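# Scoop dry food into two bowls, then tidy up

## Task

Use the scoop to put dry food into both bowls so that each bowl ends up with 10 or more pieces, and spill as little as possible. A piece only counts as properly delivered if, after it last rested in or on the pouch, on the table or on the scoop's handle, it sat inside the scoop while the scoop was held and raised clear. Any pieces caught between a gripper's fingers have to fall back into the pouch (not into the scoop) and be scooped up again from there. The task fails if either bowl ends up with more than a stray piece that broke one of these rules. Both bowls must finish standing upright on the table. Food that lands off the table is counted as spill and does not end the scene. To finish, set the pouch upright and put the scoop down, empty, on the table away from the pouch and both bowls.

## Robot and tools

Robot: two arms, left_arm and right_arm, each with a parallel two-finger gripper. Calibrated base positions in the scene frame: left_arm (+0.021, +0.256, +0.033) m and right_arm (+0.036, -0.276, +0.019) m, both turned only slightly about z.

Scene frame: the origin is at table-top height, halfway between the two nominal bases. +x points out across the table, +z points up, and left_arm sits on the +y side. The arm names do not tell you which side of an image an arm appears on. Reported hand positions (metres) and quaternions (wxyz) are in this frame and may be off by a few centimetres, more at long reach. A gripper's fingers point along its own +z axis and open and close along its own y axis. end_effector_position is the point between the finger pads, about 1 cm behind the fingertips.

execute_actions(actions, cameras): actions is a list of actions. Each action is a table of up to 15 rows, and each row lasts one 1/30 s control step. If a table has fewer than 15 rows, its last row is held for the rest of the 15 steps. Every row is one flat list of 14 numbers in [-1, 1] covering both arms, even if only one arm moves, in this order: left dx, dy, dz, rx, ry, rz, opening, then the same seven for the right arm. dx to rz are offsets, not poses. They are measured from that arm's Hand target at the start of the action, along that Hand target's own axes, and every row counts from that same start. Scale: 1.0 means 0.6 m or 180 degrees. rx, ry and rz together form one rotation vector. Sending the same offset again moves the arm further. Six zeros re-command the current Hand target. Opening is absolute: +1 is fully open (0.093 m) and -1 is closed. A 0 in the opening slot is a real command, so to leave a gripper as it is, resend its current value. An empty actions list just returns the state. cameras picks which images come back: omitted, null or ["all"] gives all of them, [] gives none, and an unknown name makes the call invalid.

move(target, speed, blend, opening_speed, blocking, cameras): target is one 14-number row laid out as above, or a list of up to 15 such rows. Every row is an offset from the Hand targets as they were when the move began, not from the previous row. Paths are straight lines, turn the shorter way round, last at least 0.5 s, and all end together. They are cut off after 10 s. speed is in m/s, from 0.002 to 2.9 (default 0.25), and turning is capped at twice that number in rad/s. You can give one value, or one value per target. blend is in metres and rounds the corners at intermediate targets. opening_speed (0.2 or more, in units of the -1..1 scale per second) makes the fingers change gradually. blocking=false returns after about 0.5 s while the move keeps running. The result adds a "move:" line showing how the move ended (done, off_target, moving, held, fault) and which limits acted. limits=paced means the sent pose was clipped, and limits=held means steps were held back. An arm counts as done when it is at rest within 10 mm and 2 degrees of its target, and this tells you nothing about contact. Moves do not avoid obstacles or the other arm. Faster moves lag and stray more and hit harder.

wait(seconds 0 to 10) lets the scene run while each arm holds its last command. stop() brakes a running move. zoom_image(camera, region=[x0,y0,x1,y1]) enlarges an area of at most 504x504 pixels from that camera's latest image. read_manual only returns licence texts. finished_scene(scene=1) ends the scene for good.

Cameras: cam_high, cam_low, cam_left_wrist and cam_right_wrist, all 896x504. Calibrations are supplied but may be slightly off. Wrist camera images can lag behind while the arm is moving.

Result lines: end_effector_position and end_effector_quat_wxyz; Hand target, which is the last commanded pose after clipping and is what the next offsets start from; Tool commands; grip_measured, where +1 is open, -1 is closed and the pads meet near -0.94; Joint positions, whose last entry is the finger opening in m; Joint velocities, which read "within noise" when the arm is still; and Joint torques, where joints 1 to 3 wrap around at ±28 N m. MOTOR HOT appears at 75 °C. OVER-TEMPERATURE FAULT at 90 °C folds that arm away for the rest of the scene.

Gripping: an object of width w mm reads about -0.94 + 0.0208*w. To grip firmly, for example the scoop handle, send a number about 0.24 below that reading, and keep sending it to hold. To let go, send a number well above it. The reading can be up to 0.02 too high.

Control behaviour: orientation commands are clipped to within 40 degrees of the measured orientation at each step. Weight and friction can leave the gripper low, short of its target, or tilted, so check where it ended up after every move and correct it. Very small moves may go sideways or not happen at all. If an arm is pressing against something, command its target back past the gripper.

Things to avoid: letting objects fall off the table; dropping the scoop or releasing it while it is moving; hitting things hard; any contact between the two arms or their grippers, including clamping onto the other arm's fingers; paths that pass close to an arm's own base, which can flip its shoulder posture; keeping an arm stretched out or loaded for long, which heats the motors; and tipping the bowls. Loose objects may occasionally get a small push from outside.

Each tool is called after "Request:" as name(argument=value, ...) on one line, values as JSON.

## Session

Request:
execute_actions(actions=[])

Scene clock: 0.00 s.
left_arm: end_effector_position=(+0.3923, +0.2632, +0.4502) grip_measured=+1.000 end_effector_quat_wxyz=(+0.721, -0.002, +0.693, +0.011) | right_arm: end_effector_position=(+0.3194, -0.1161, +0.2741) grip_measured=-0.614 end_effector_quat_wxyz=(+0.406, +0.293, +0.521, +0.691)
Joint positions: left_arm=[-0.006 1.039 1.064 0.015 0.001 0.012 0.093] | right_arm=[0.49 1.101 0.159 1.232 -0.027 1.561 0.016]
Joint velocities: within noise
Joint torques (N m): no reading
Motor temperatures (°C): left_arm=[27 32 38 32 28 29 28] | right_arm=[31 30 43 31 28 29 30]
Heat: left arm: 38 °C; right arm: 43 °C.
Hand target: left_arm +0.3903, +0.2631, +0.4572; +0.727, -0.002, +0.686, +0.011 | right_arm +0.3181, -0.1167, +0.2847; +0.412, +0.285, +0.509, +0.700
Tool commands: left_gripper/opening=+1.0 right_gripper/opening=-0.935063

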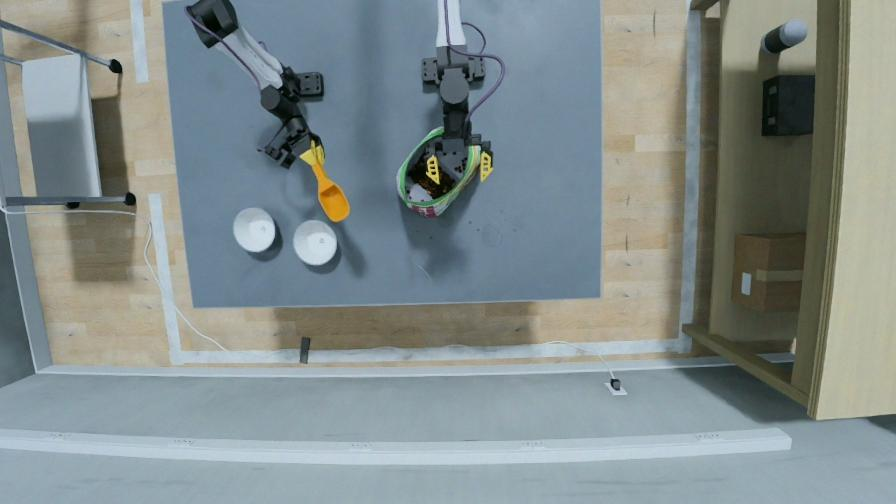

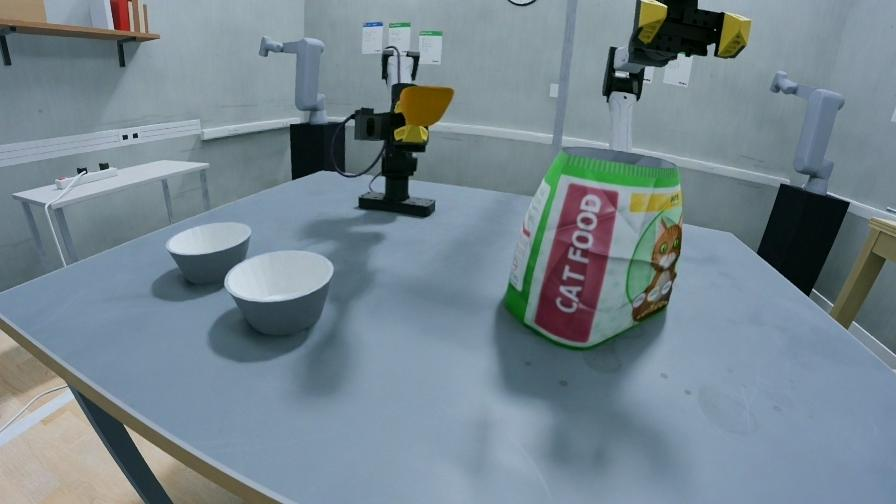

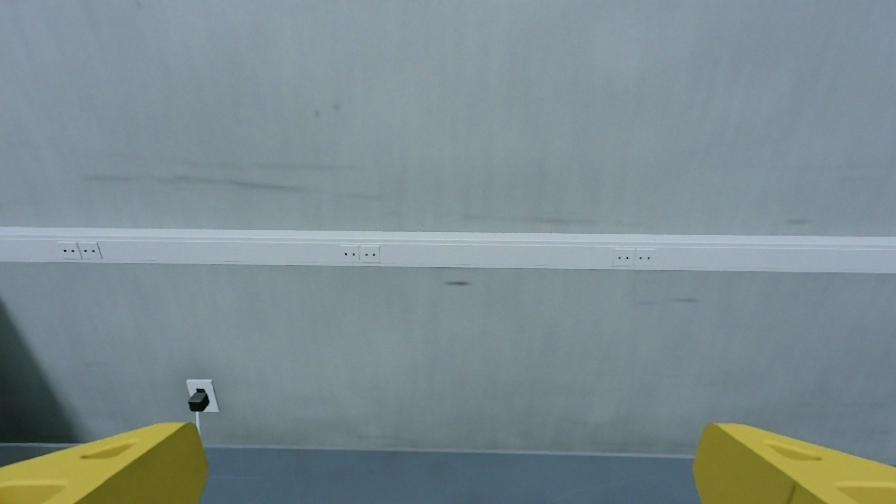

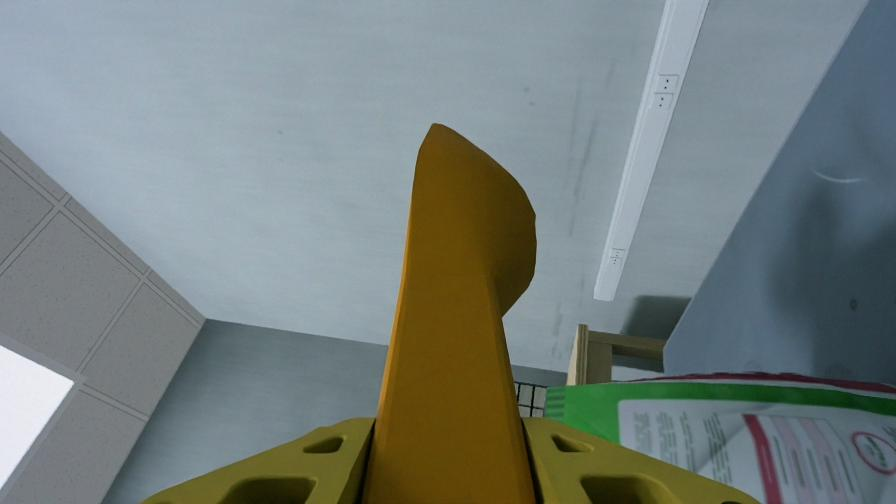

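Request:
zoom_image(camera="cam_high", region=[360, 90, 540, 240])

Request:
zoom_image(camera="cam_high", region=[220, 100, 400, 290])

Request:
zoom_image(camera="cam_low", region=[330, 20, 500, 220])

Scaled by 2.800 from the camera's 896x504 image, which has a finer 1280x720 frame.

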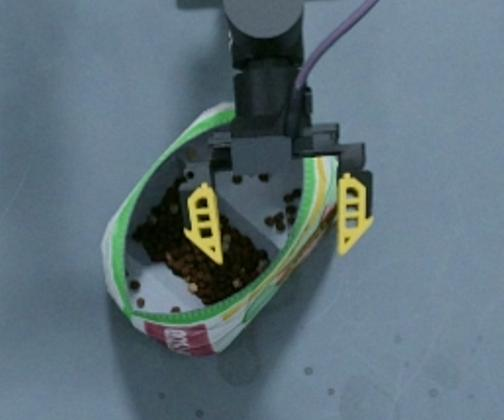

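Scaled by 2.653 from the camera's 896x504 image, which has a finer 1280x720 frame.

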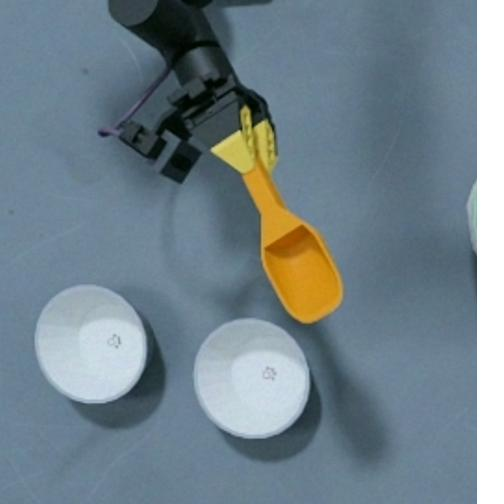

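Scaled by 2.520 from the camera's 896x504 image, which has a finer 1280x720 frame.

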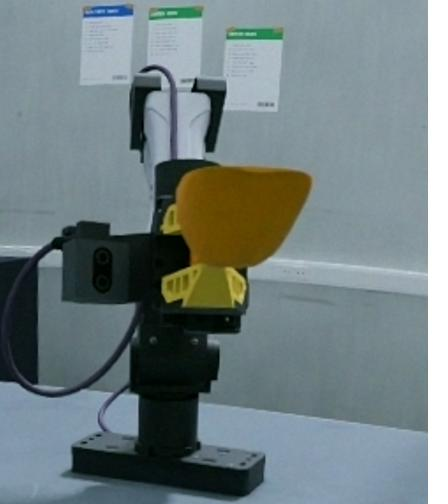

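Request:
zoom_image(camera="cam_right_wrist", region=[300, 80, 620, 504])

Request:
zoom_image(camera="cam_high", region=[295, 130, 365, 230])

Request:
zoom_image(camera="cam_low", region=[480, 120, 720, 380])

Scaled by 1.189 from the camera's 896x504 image, which has a finer 1280x720 frame.

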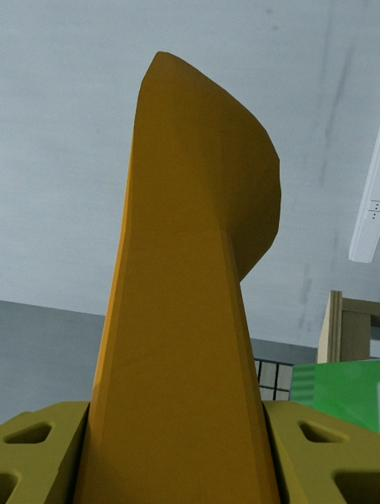

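Scaled by 5.040 from the camera's 896x504 image, which has a finer 1280x720 frame.

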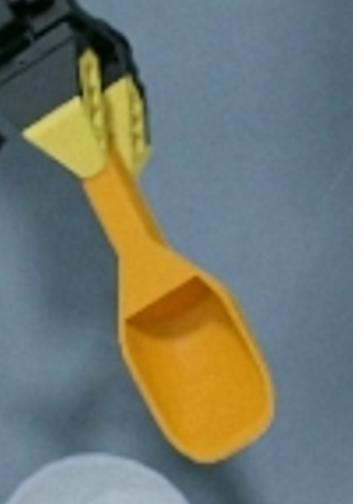

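Scaled by 1.938 from the camera's 896x504 image, which has a finer 1280x720 frame.

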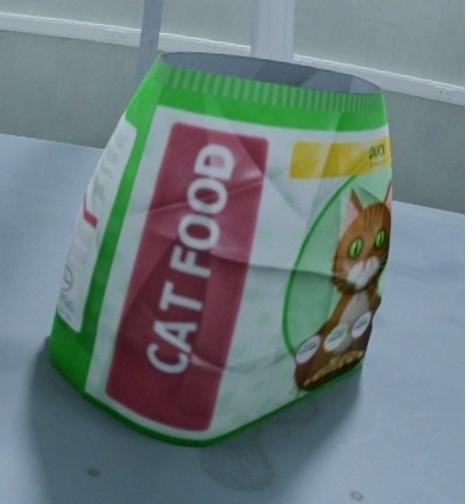

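Request:
move(target=[0.058,0.112,-0.053,0,0.46,0,1,0,0,0,0,0,0,-0.935])

Scene clock: 96.17 s.
left_arm: end_effector_position=(+0.3667, +0.3284, +0.4178) grip_measured=+1.000 end_effector_quat_wxyz=(+0.327, -0.014, +0.944, +0.042) | right_arm: end_effector_position=(+0.3194, -0.1161, +0.2741) grip_measured=-0.595 end_effector_quat_wxyz=(+0.406, +0.293, +0.521, +0.691)
Joint positions: left_arm=[0.207 1.671 2.333 -1.561 0.057 0.183 0.093] | right_arm=[0.49 1.101 0.159 1.232 -0.027 1.561 0.017]
Joint velocities: within noise
Joint torques (N m): left_arm=[0.29 -8.39 4.12 1.58 -0.15 0.17] | right_arm=[0.36 -2.26 6.99 2.5 -0.02 -0.2]
Motor temperatures (°C): left_arm=[27 32 47 45 28 29 28] | right_arm=[31 31 47 42 28 29 32]
Heat: left arm: 47 °C; right arm: 47 °C.
Hand target: left_arm +0.3592, +0.3302, +0.4216; +0.092, -0.009, +0.996, +0.007 | right_arm +0.3181, -0.1167, +0.2847; +0.412, +0.285, +0.509, +0.700
Off the commanded pose: left_arm 0.008 m, 28 deg | right_arm 0.011 m, 2 deg.
joint sent to its limit (left arm) — joint 4 (wrist pitch), lower limit. The joint targets are off in orientation, not in position.
move: off_target (left_arm, right_arm)
camera_calibration:
cam_left_wrist: T_world_to_cam=[[0.0725688, -0.994523, -0.0752137, 0.334011], [-0.971279, -0.0533354, -0.231889, 0.509368], [0.226607, 0.0898814, -0.96983, 0.375266], [0, 0, 0, 1]] pos_world=[0.385462, 0.325619, 0.507183]

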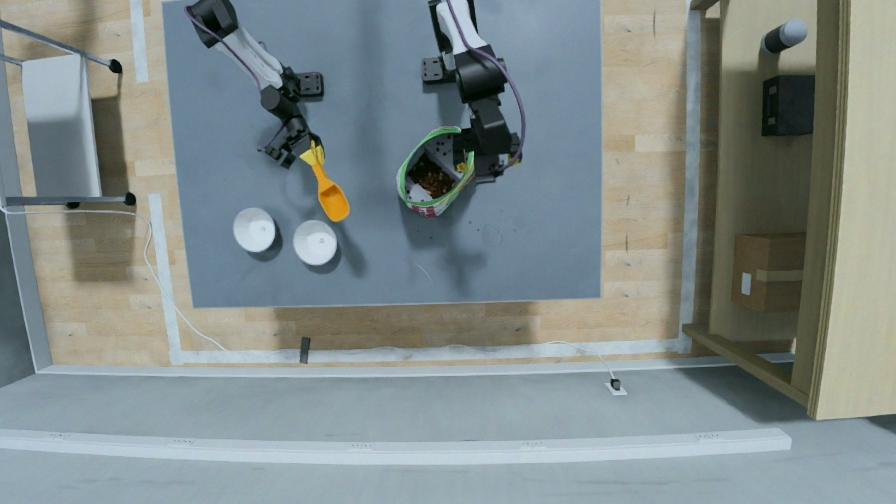

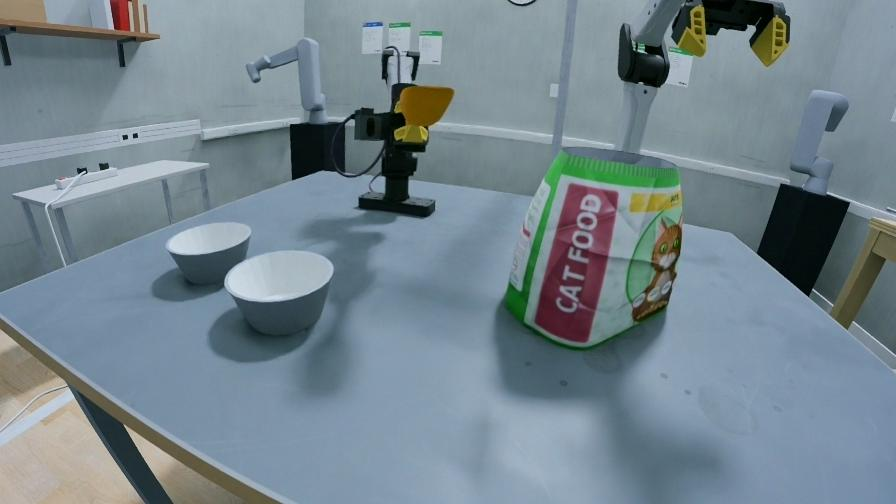

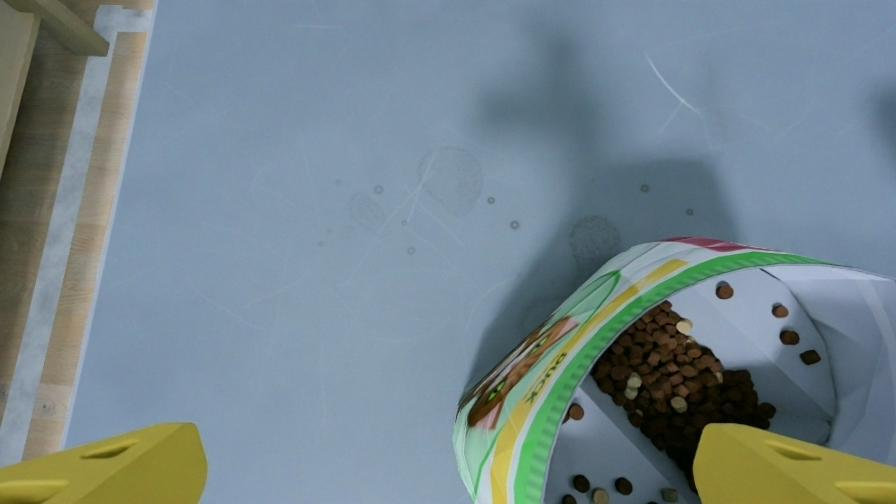

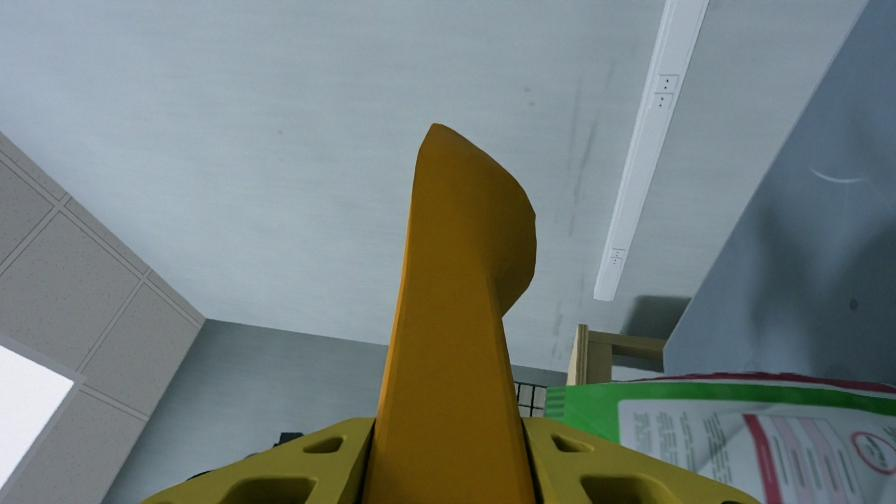

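Request:
zoom_image(camera="cam_high", region=[380, 110, 500, 230])

Request:
zoom_image(camera="cam_left_wrist", region=[440, 220, 896, 504])

Scaled by 4.200 from the camera's 896x504 image, which has a finer 1280x720 frame.

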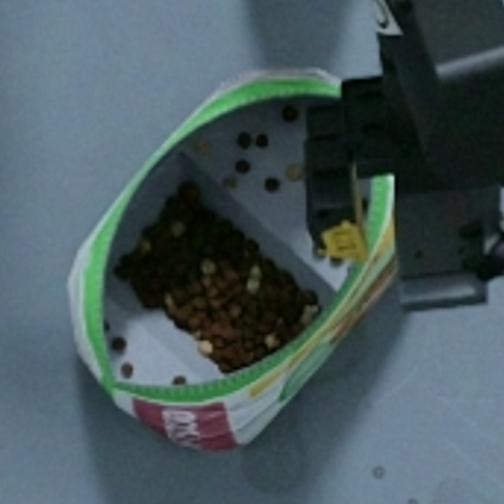

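Scaled by 1.105 from the camera's 896x504 image, which has a finer 1280x720 frame.

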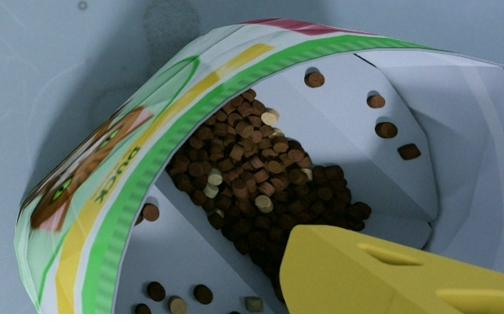

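Request:
move(target=[0.038,-0.0775,0.1955,-0.0554,0.0255,0.227,1,0,0,0,0,0,0,-0.935])

Request:
zoom_image(camera="cam_high", region=[380, 110, 500, 230])

Scene clock: 277.30 s.
left_arm: end_effector_position=(+0.3604, +0.2843, +0.3039) grip_measured=+1.000 end_effector_quat_wxyz=(+0.101, +0.327, +0.929, +0.137) | right_arm: end_effector_position=(+0.3194, -0.1161, +0.2741) grip_measured=-0.595 end_effector_quat_wxyz=(+0.406, +0.293, +0.521, +0.691)
Joint positions: left_arm=[-0.038 1.696 1.973 -1.563 -0.193 0.693 0.093] | right_arm=[0.49 1.101 0.159 1.232 -0.027 1.561 0.017]
Joint velocities: within noise
Joint torques (N m): left_arm=[-0.31 -7.46 4.96 0.89 -0.27 0.17] | right_arm=[0.36 -2.3 7.01 2.49 -0.04 -0.2]
Motor temperatures (°C): left_arm=[27 37 40 44 28 29 27] | right_arm=[30 30 47 50 28 29 33]
Heat: left arm: 44 °C; right arm: 50 °C.
Hand target: left_arm +0.3591, +0.2851, +0.3015; +0.043, +0.331, +0.935, +0.123 | right_arm +0.3181, -0.1167, +0.2847; +0.412, +0.285, +0.509, +0.700
Off the commanded pose: left_arm 0.003 m, 7 deg | right_arm 0.011 m, 2 deg.
joint sent to its limit (left arm) — joint 4 (wrist pitch), lower limit. The joint targets are off in orientation, not in position.
move: off_target (left_arm, right_arm)
camera_calibration:
cam_left_wrist: T_world_to_cam=[[-0.568021, -0.751981, -0.334479, 0.522748], [-0.820338, 0.484557, 0.303728, 0.104402], [-0.0663231, 0.44691, -0.892117, 0.250668], [0, 0, 0, 1]] pos_world=[0.399201, 0.230482, 0.366763]

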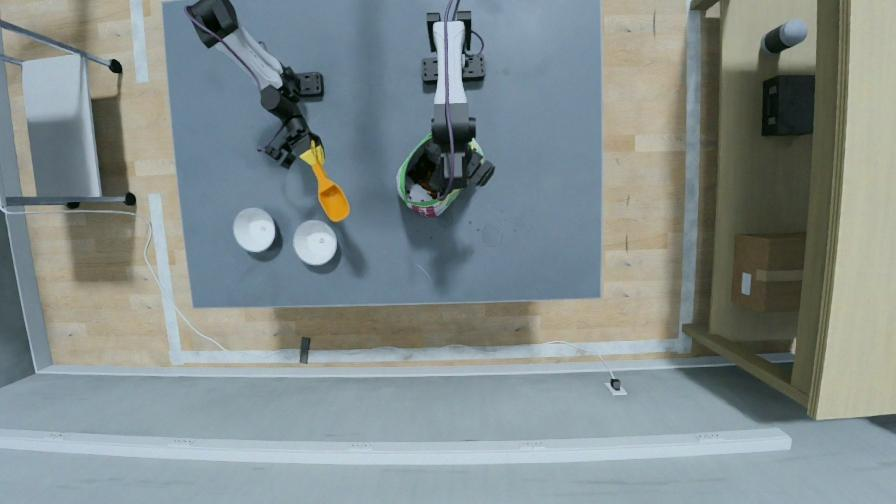

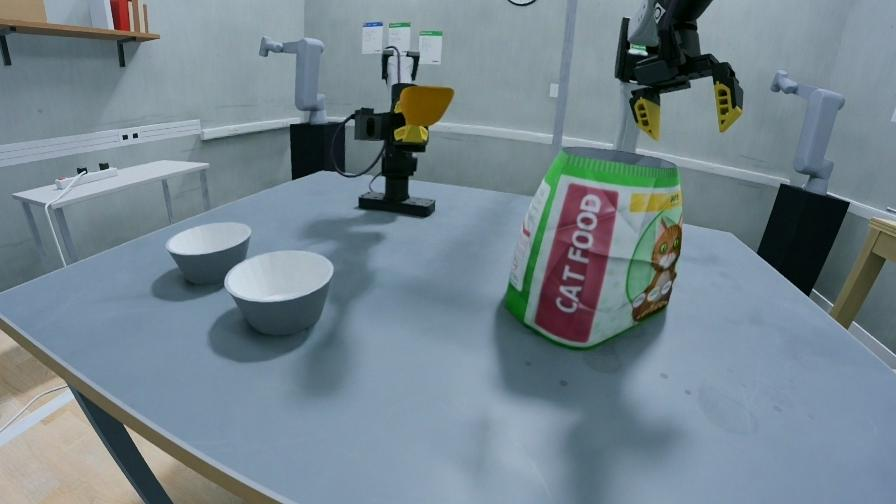

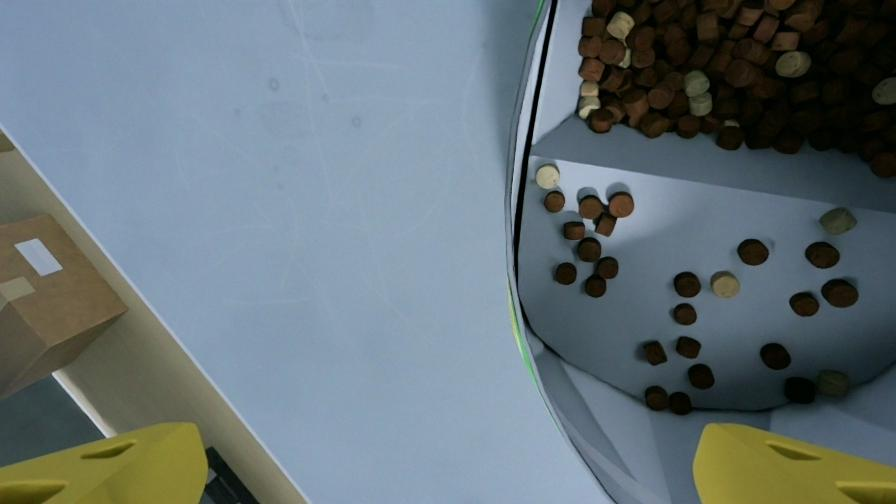

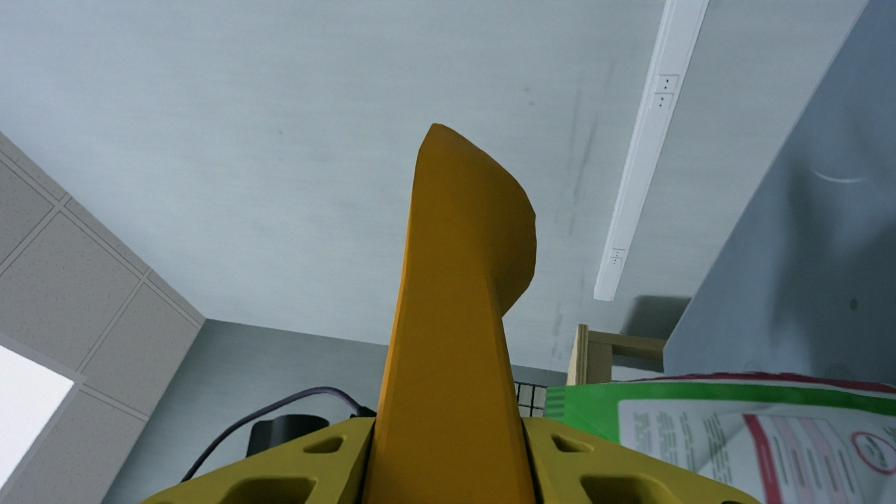

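Scaled by 4.200 from the camera's 896x504 image, which has a finer 1280x720 frame.

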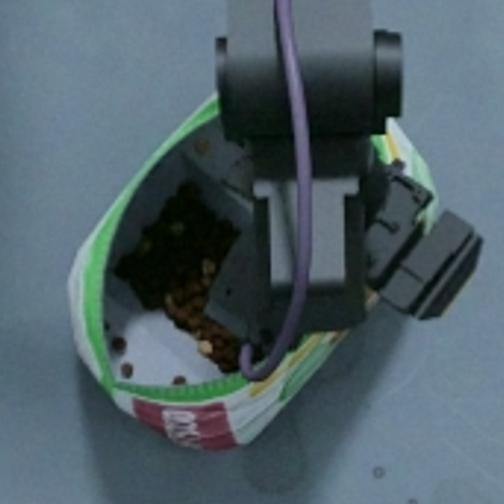

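Request:
move(target=[0,-0.039,0.145,0,0,0,1,0,0,0,0,0,0,-0.935], speed=0.12)

Request:
zoom_image(camera="cam_low", region=[480, 60, 760, 360])

Scene clock: 288.67 s.
left_arm: end_effector_position=(+0.3579, +0.2844, +0.2088) grip_measured=+1.000 end_effector_quat_wxyz=(+0.036, +0.334, +0.935, +0.115) | right_arm: end_effector_position=(+0.3194, -0.1161, +0.2741) grip_measured=-0.595 end_effector_quat_wxyz=(+0.406, +0.293, +0.521, +0.691)
Joint positions: left_arm=[-0.038 1.696 1.602 -1.333 -0.194 0.688 0.093] | right_arm=[0.49 1.101 0.159 1.232 -0.027 1.561 0.017]
Joint velocities: within noise
Joint torques (N m): left_arm=[-0.27 -9.37 5.26 0.78 -0.24 0.03] | right_arm=[0.38 -2.29 6.97 2.49 -0.03 -0.19]
Motor temperatures (°C): left_arm=[27 38 41 42 28 29 27] | right_arm=[30 30 47 50 28 29 33]
Heat: left arm: 42 °C; right arm: 50 °C.
Hand target: left_arm +0.3590, +0.2849, +0.2114; +0.043, +0.331, +0.935, +0.123 | right_arm +0.3181, -0.1167, +0.2847; +0.412, +0.285, +0.509, +0.700
Off the commanded pose: left_arm 0.003 m, 1 deg | right_arm 0.011 m, 2 deg.
move: off_target (right_arm)
camera_calibration:
cam_left_wrist: T_world_to_cam=[[-0.605677, -0.754248, -0.253504, 0.486776], [-0.772269, 0.480444, 0.41566, 0.0917529], [-0.191716, 0.44753, -0.873477, 0.206434], [0, 0, 0, 1]] pos_world=[0.405263, 0.230682, 0.265577]

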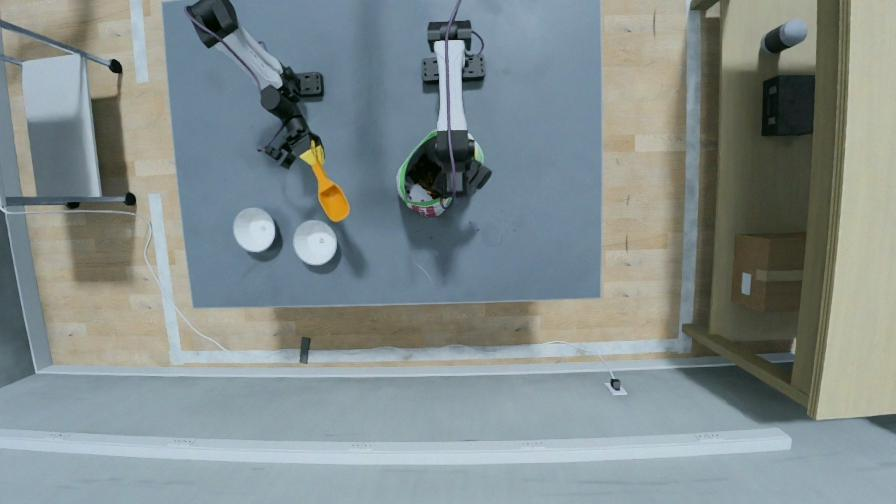

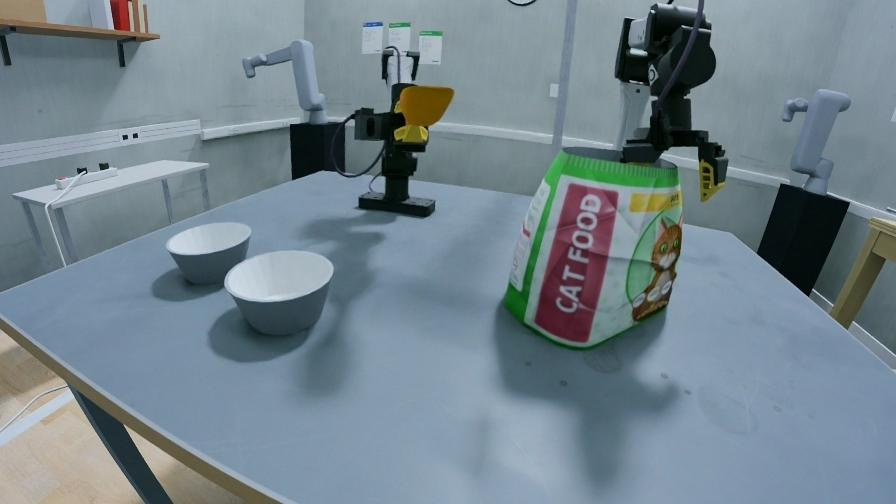

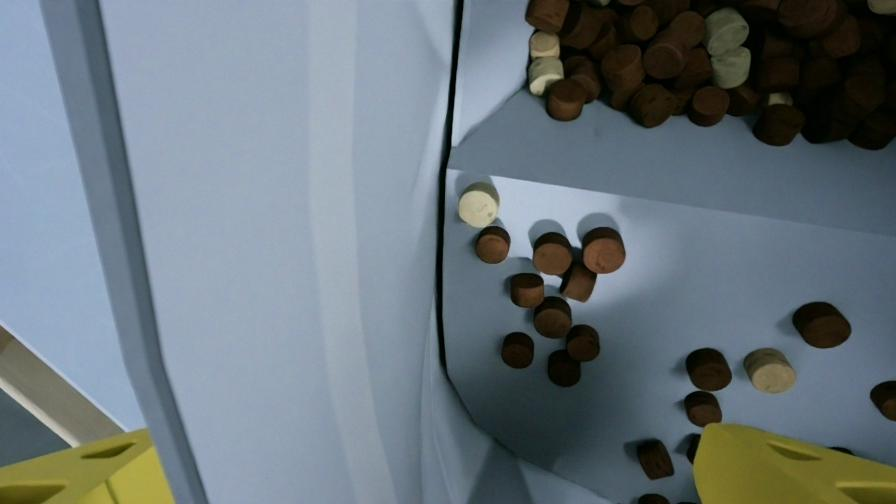

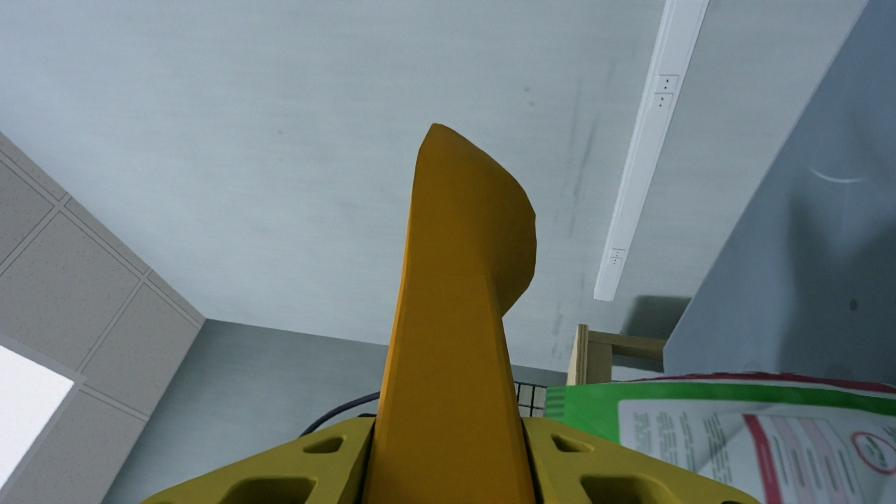

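Scaled by 1.680 from the camera's 896x504 image, which has a finer 1280x720 frame.

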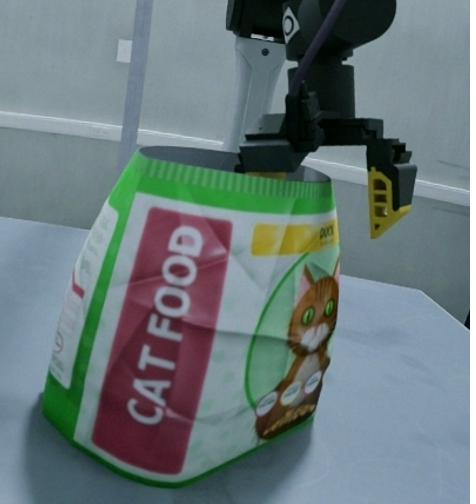

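Request:
move(target=[0,0.053,0,0,0,0,1,0,0,0,0,0,0,-0.935], speed=0.1, cameras=["cam_left_wrist","cam_low"])

Scene clock: 300.07 s.
left_arm: end_effector_position=(+0.3757, +0.3080, +0.2161) grip_measured=+1.000 end_effector_quat_wxyz=(+0.042, +0.328, +0.936, +0.122) | right_arm: end_effector_position=(+0.3194, -0.1161, +0.2741) grip_measured=-0.595 end_effector_quat_wxyz=(+0.406, +0.293, +0.521, +0.691)
Joint positions: left_arm=[0.029 1.754 1.694 -1.337 -0.194 0.746 0.093] | right_arm=[0.49 1.101 0.159 1.232 -0.027 1.561 0.017]
Joint velocities: within noise
Joint torques (N m): left_arm=[0.28 -8.09 7.97 0.6 -0.1 0.17] | right_arm=[0.36 -2.28 6.98 2.48 -0.02 -0.19]
Motor temperatures (°C): left_arm=[27 39 41 41 28 29 27] | right_arm=[30 30 47 50 28 29 33]
Heat: left arm: 41 °C; right arm: 50 °C.
Hand target: left_arm +0.3783, +0.3088, +0.2197; +0.043, +0.330, +0.935, +0.123 | right_arm +0.3181, -0.1167, +0.2847; +0.412, +0.285, +0.509, +0.700
Off the commanded pose: left_arm 0.004 m, 0 deg | right_arm 0.011 m, 2 deg.
move: off_target (right_arm)
camera_calibration:
cam_left_wrist: T_world_to_cam=[[-0.592977, -0.75811, -0.27138, 0.517509], [-0.784652, 0.468337, 0.406181, 0.101551], [-0.180832, 0.453795, -0.872565, 0.199423], [0, 0, 0, 1]] pos_world=[0.422615, 0.254272, 0.273203]
Images, in order (width x height): cam_low 896x504, cam_left_wrist 896x504.

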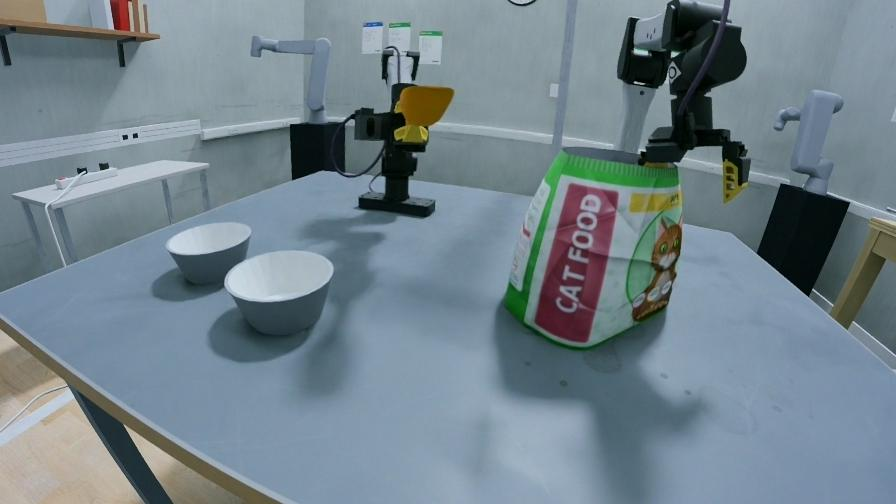

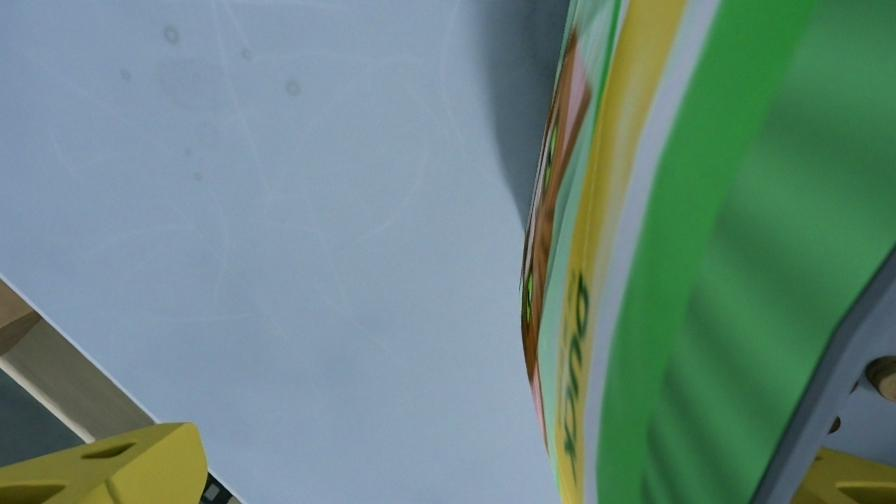

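Request:
move(target=[0,-0.025,0,0,0,0,1,0,0,0,0,0,0,-0.935], speed=0.1, cameras=["cam_left_wrist","cam_low"])

Scene clock: 305.90 s.
left_arm: end_effector_position=(+0.3714, +0.2985, +0.2081) grip_measured=+1.000 end_effector_quat_wxyz=(+0.031, +0.334, +0.935, +0.116) | right_arm: end_effector_position=(+0.3194, -0.1161, +0.2741) grip_measured=-0.595 end_effector_quat_wxyz=(+0.406, +0.293, +0.521, +0.691)
Joint positions: left_arm=[0.003 1.754 1.666 -1.338 -0.194 0.729 0.093] | right_arm=[0.49 1.101 0.159 1.232 -0.027 1.561 0.017]
Joint velocities: within noise
Joint torques (N m): left_arm=[-0.29 -11.43 5.22 0.69 -0.16 0.03] | right_arm=[0.36 -2.26 6.98 2.49 -0.03 -0.2]
Motor temperatures (°C): left_arm=[27 39 42 40 28 29 27] | right_arm=[30 30 47 50 28 29 33]
Heat: left arm: 42 °C; right arm: 50 °C.
Hand target: left_arm +0.3691, +0.2976, +0.2158; +0.043, +0.330, +0.935, +0.123 | right_arm +0.3181, -0.1167, +0.2847; +0.412, +0.285, +0.509, +0.700
Off the commanded pose: left_arm 0.008 m, 2 deg | right_arm 0.011 m, 2 deg.
move: off_target (right_arm)
camera_calibration:
cam_left_wrist: T_world_to_cam=[[-0.606474, -0.753514, -0.253783, 0.505476], [-0.770027, 0.477097, 0.4236, 0.0942322], [-0.198109, 0.452322, -0.869573, 0.202186], [0, 0, 0, 1]] pos_world=[0.419174, 0.244472, 0.26418]
Images, in order (width x height): cam_low 896x504, cam_left_wrist 896x504.

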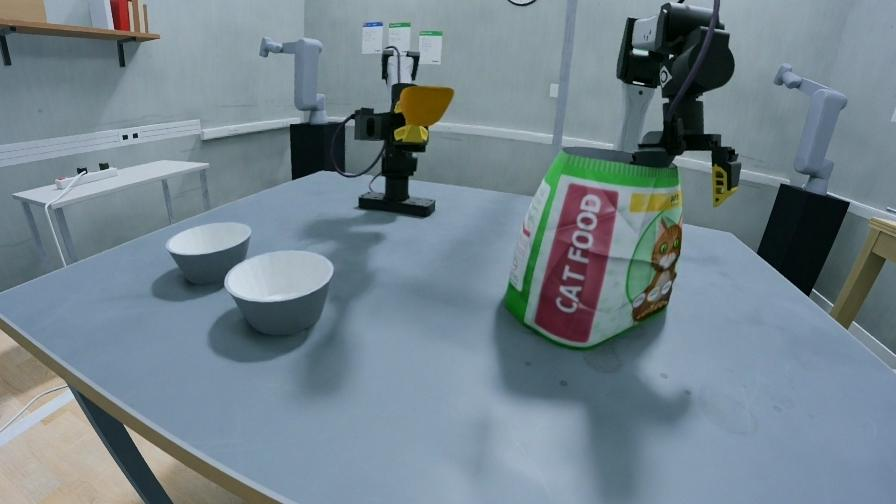

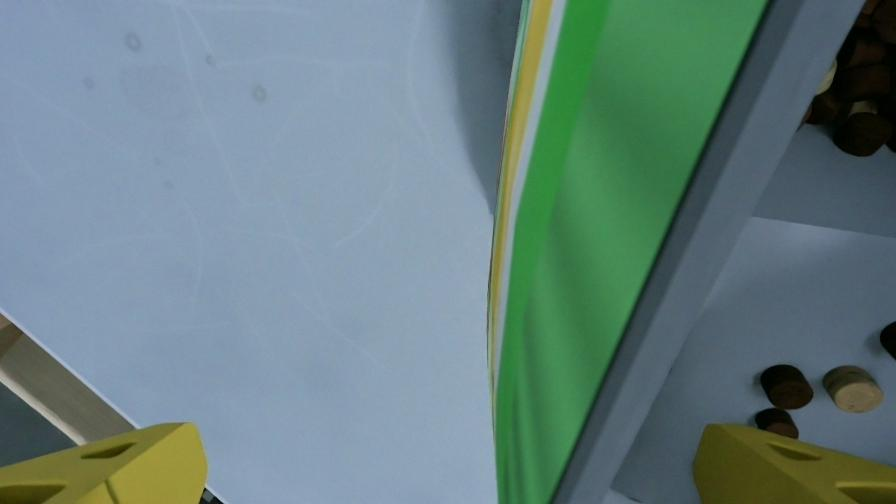

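Request:
move(target=[0,0,0,0,0,0,-1,0,0,0,0,0,0,-0.935], opening_speed=0.8)

Scene clock: 331.33 s.
left_arm: end_effector_position=(+0.3680, +0.2931, +0.2071) grip_measured=-0.982 end_effector_quat_wxyz=(+0.028, +0.335, +0.936, +0.106) | right_arm: end_effector_position=(+0.3194, -0.1161, +0.2741) grip_measured=-0.595 end_effector_quat_wxyz=(+0.406, +0.293, +0.521, +0.691)
Joint positions: left_arm=[-0.005 1.754 1.666 -1.354 -0.178 0.719 0] | right_arm=[0.49 1.101 0.159 1.232 -0.027 1.561 0.017]
Joint velocities: within noise
Joint torques (N m): left_arm=[0.32 -11.4 5.22 0.8 -0.32 0.12] | right_arm=[0.35 -2.29 7.01 2.48 -0.02 -0.19]
Motor temperatures (°C): left_arm=[27 42 41 39 28 29 27] | right_arm=[30 30 47 51 28 29 33]
Heat: left arm: 42 °C; right arm: 51 °C.
Hand target: left_arm +0.3691, +0.2976, +0.2158; +0.043, +0.331, +0.935, +0.123 | right_arm +0.3181, -0.1167, +0.2847; +0.412, +0.285, +0.509, +0.700
Off the commanded pose: left_arm 0.010 m, 3 deg | right_arm 0.011 m, 2 deg.
move: off_target (left_arm, right_arm)
camera_calibration:
cam_left_wrist: T_world_to_cam=[[-0.61053, -0.757118, -0.232434, 0.497231], [-0.763598, 0.484839, 0.426439, 0.0893339], [-0.210171, 0.43784, -0.874142, 0.212742], [0, 0, 0, 1]] pos_world=[0.416502, 0.240003, 0.263445]

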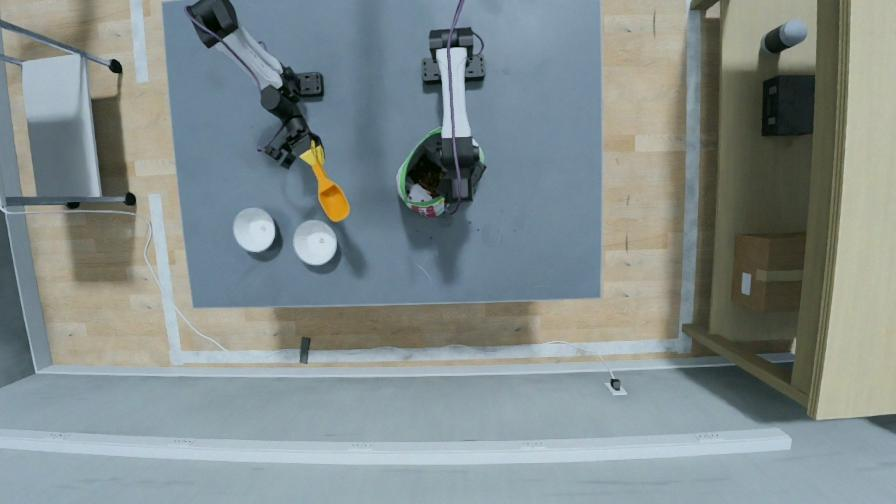

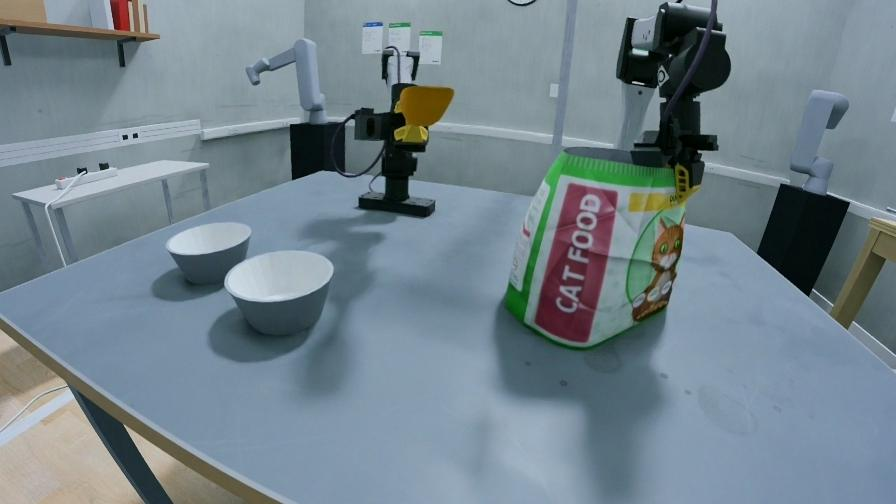

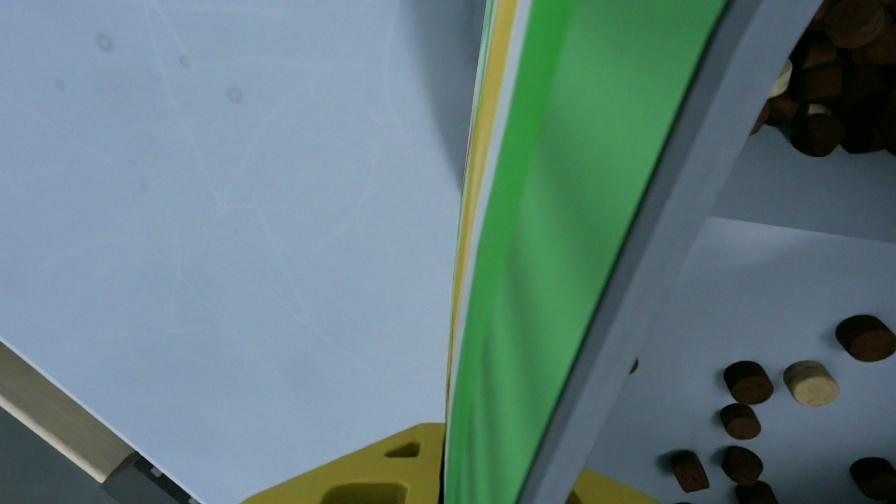

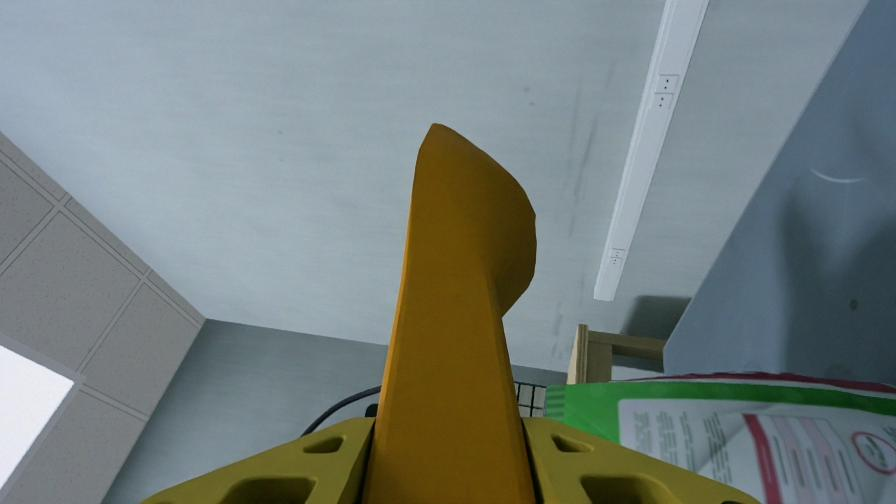

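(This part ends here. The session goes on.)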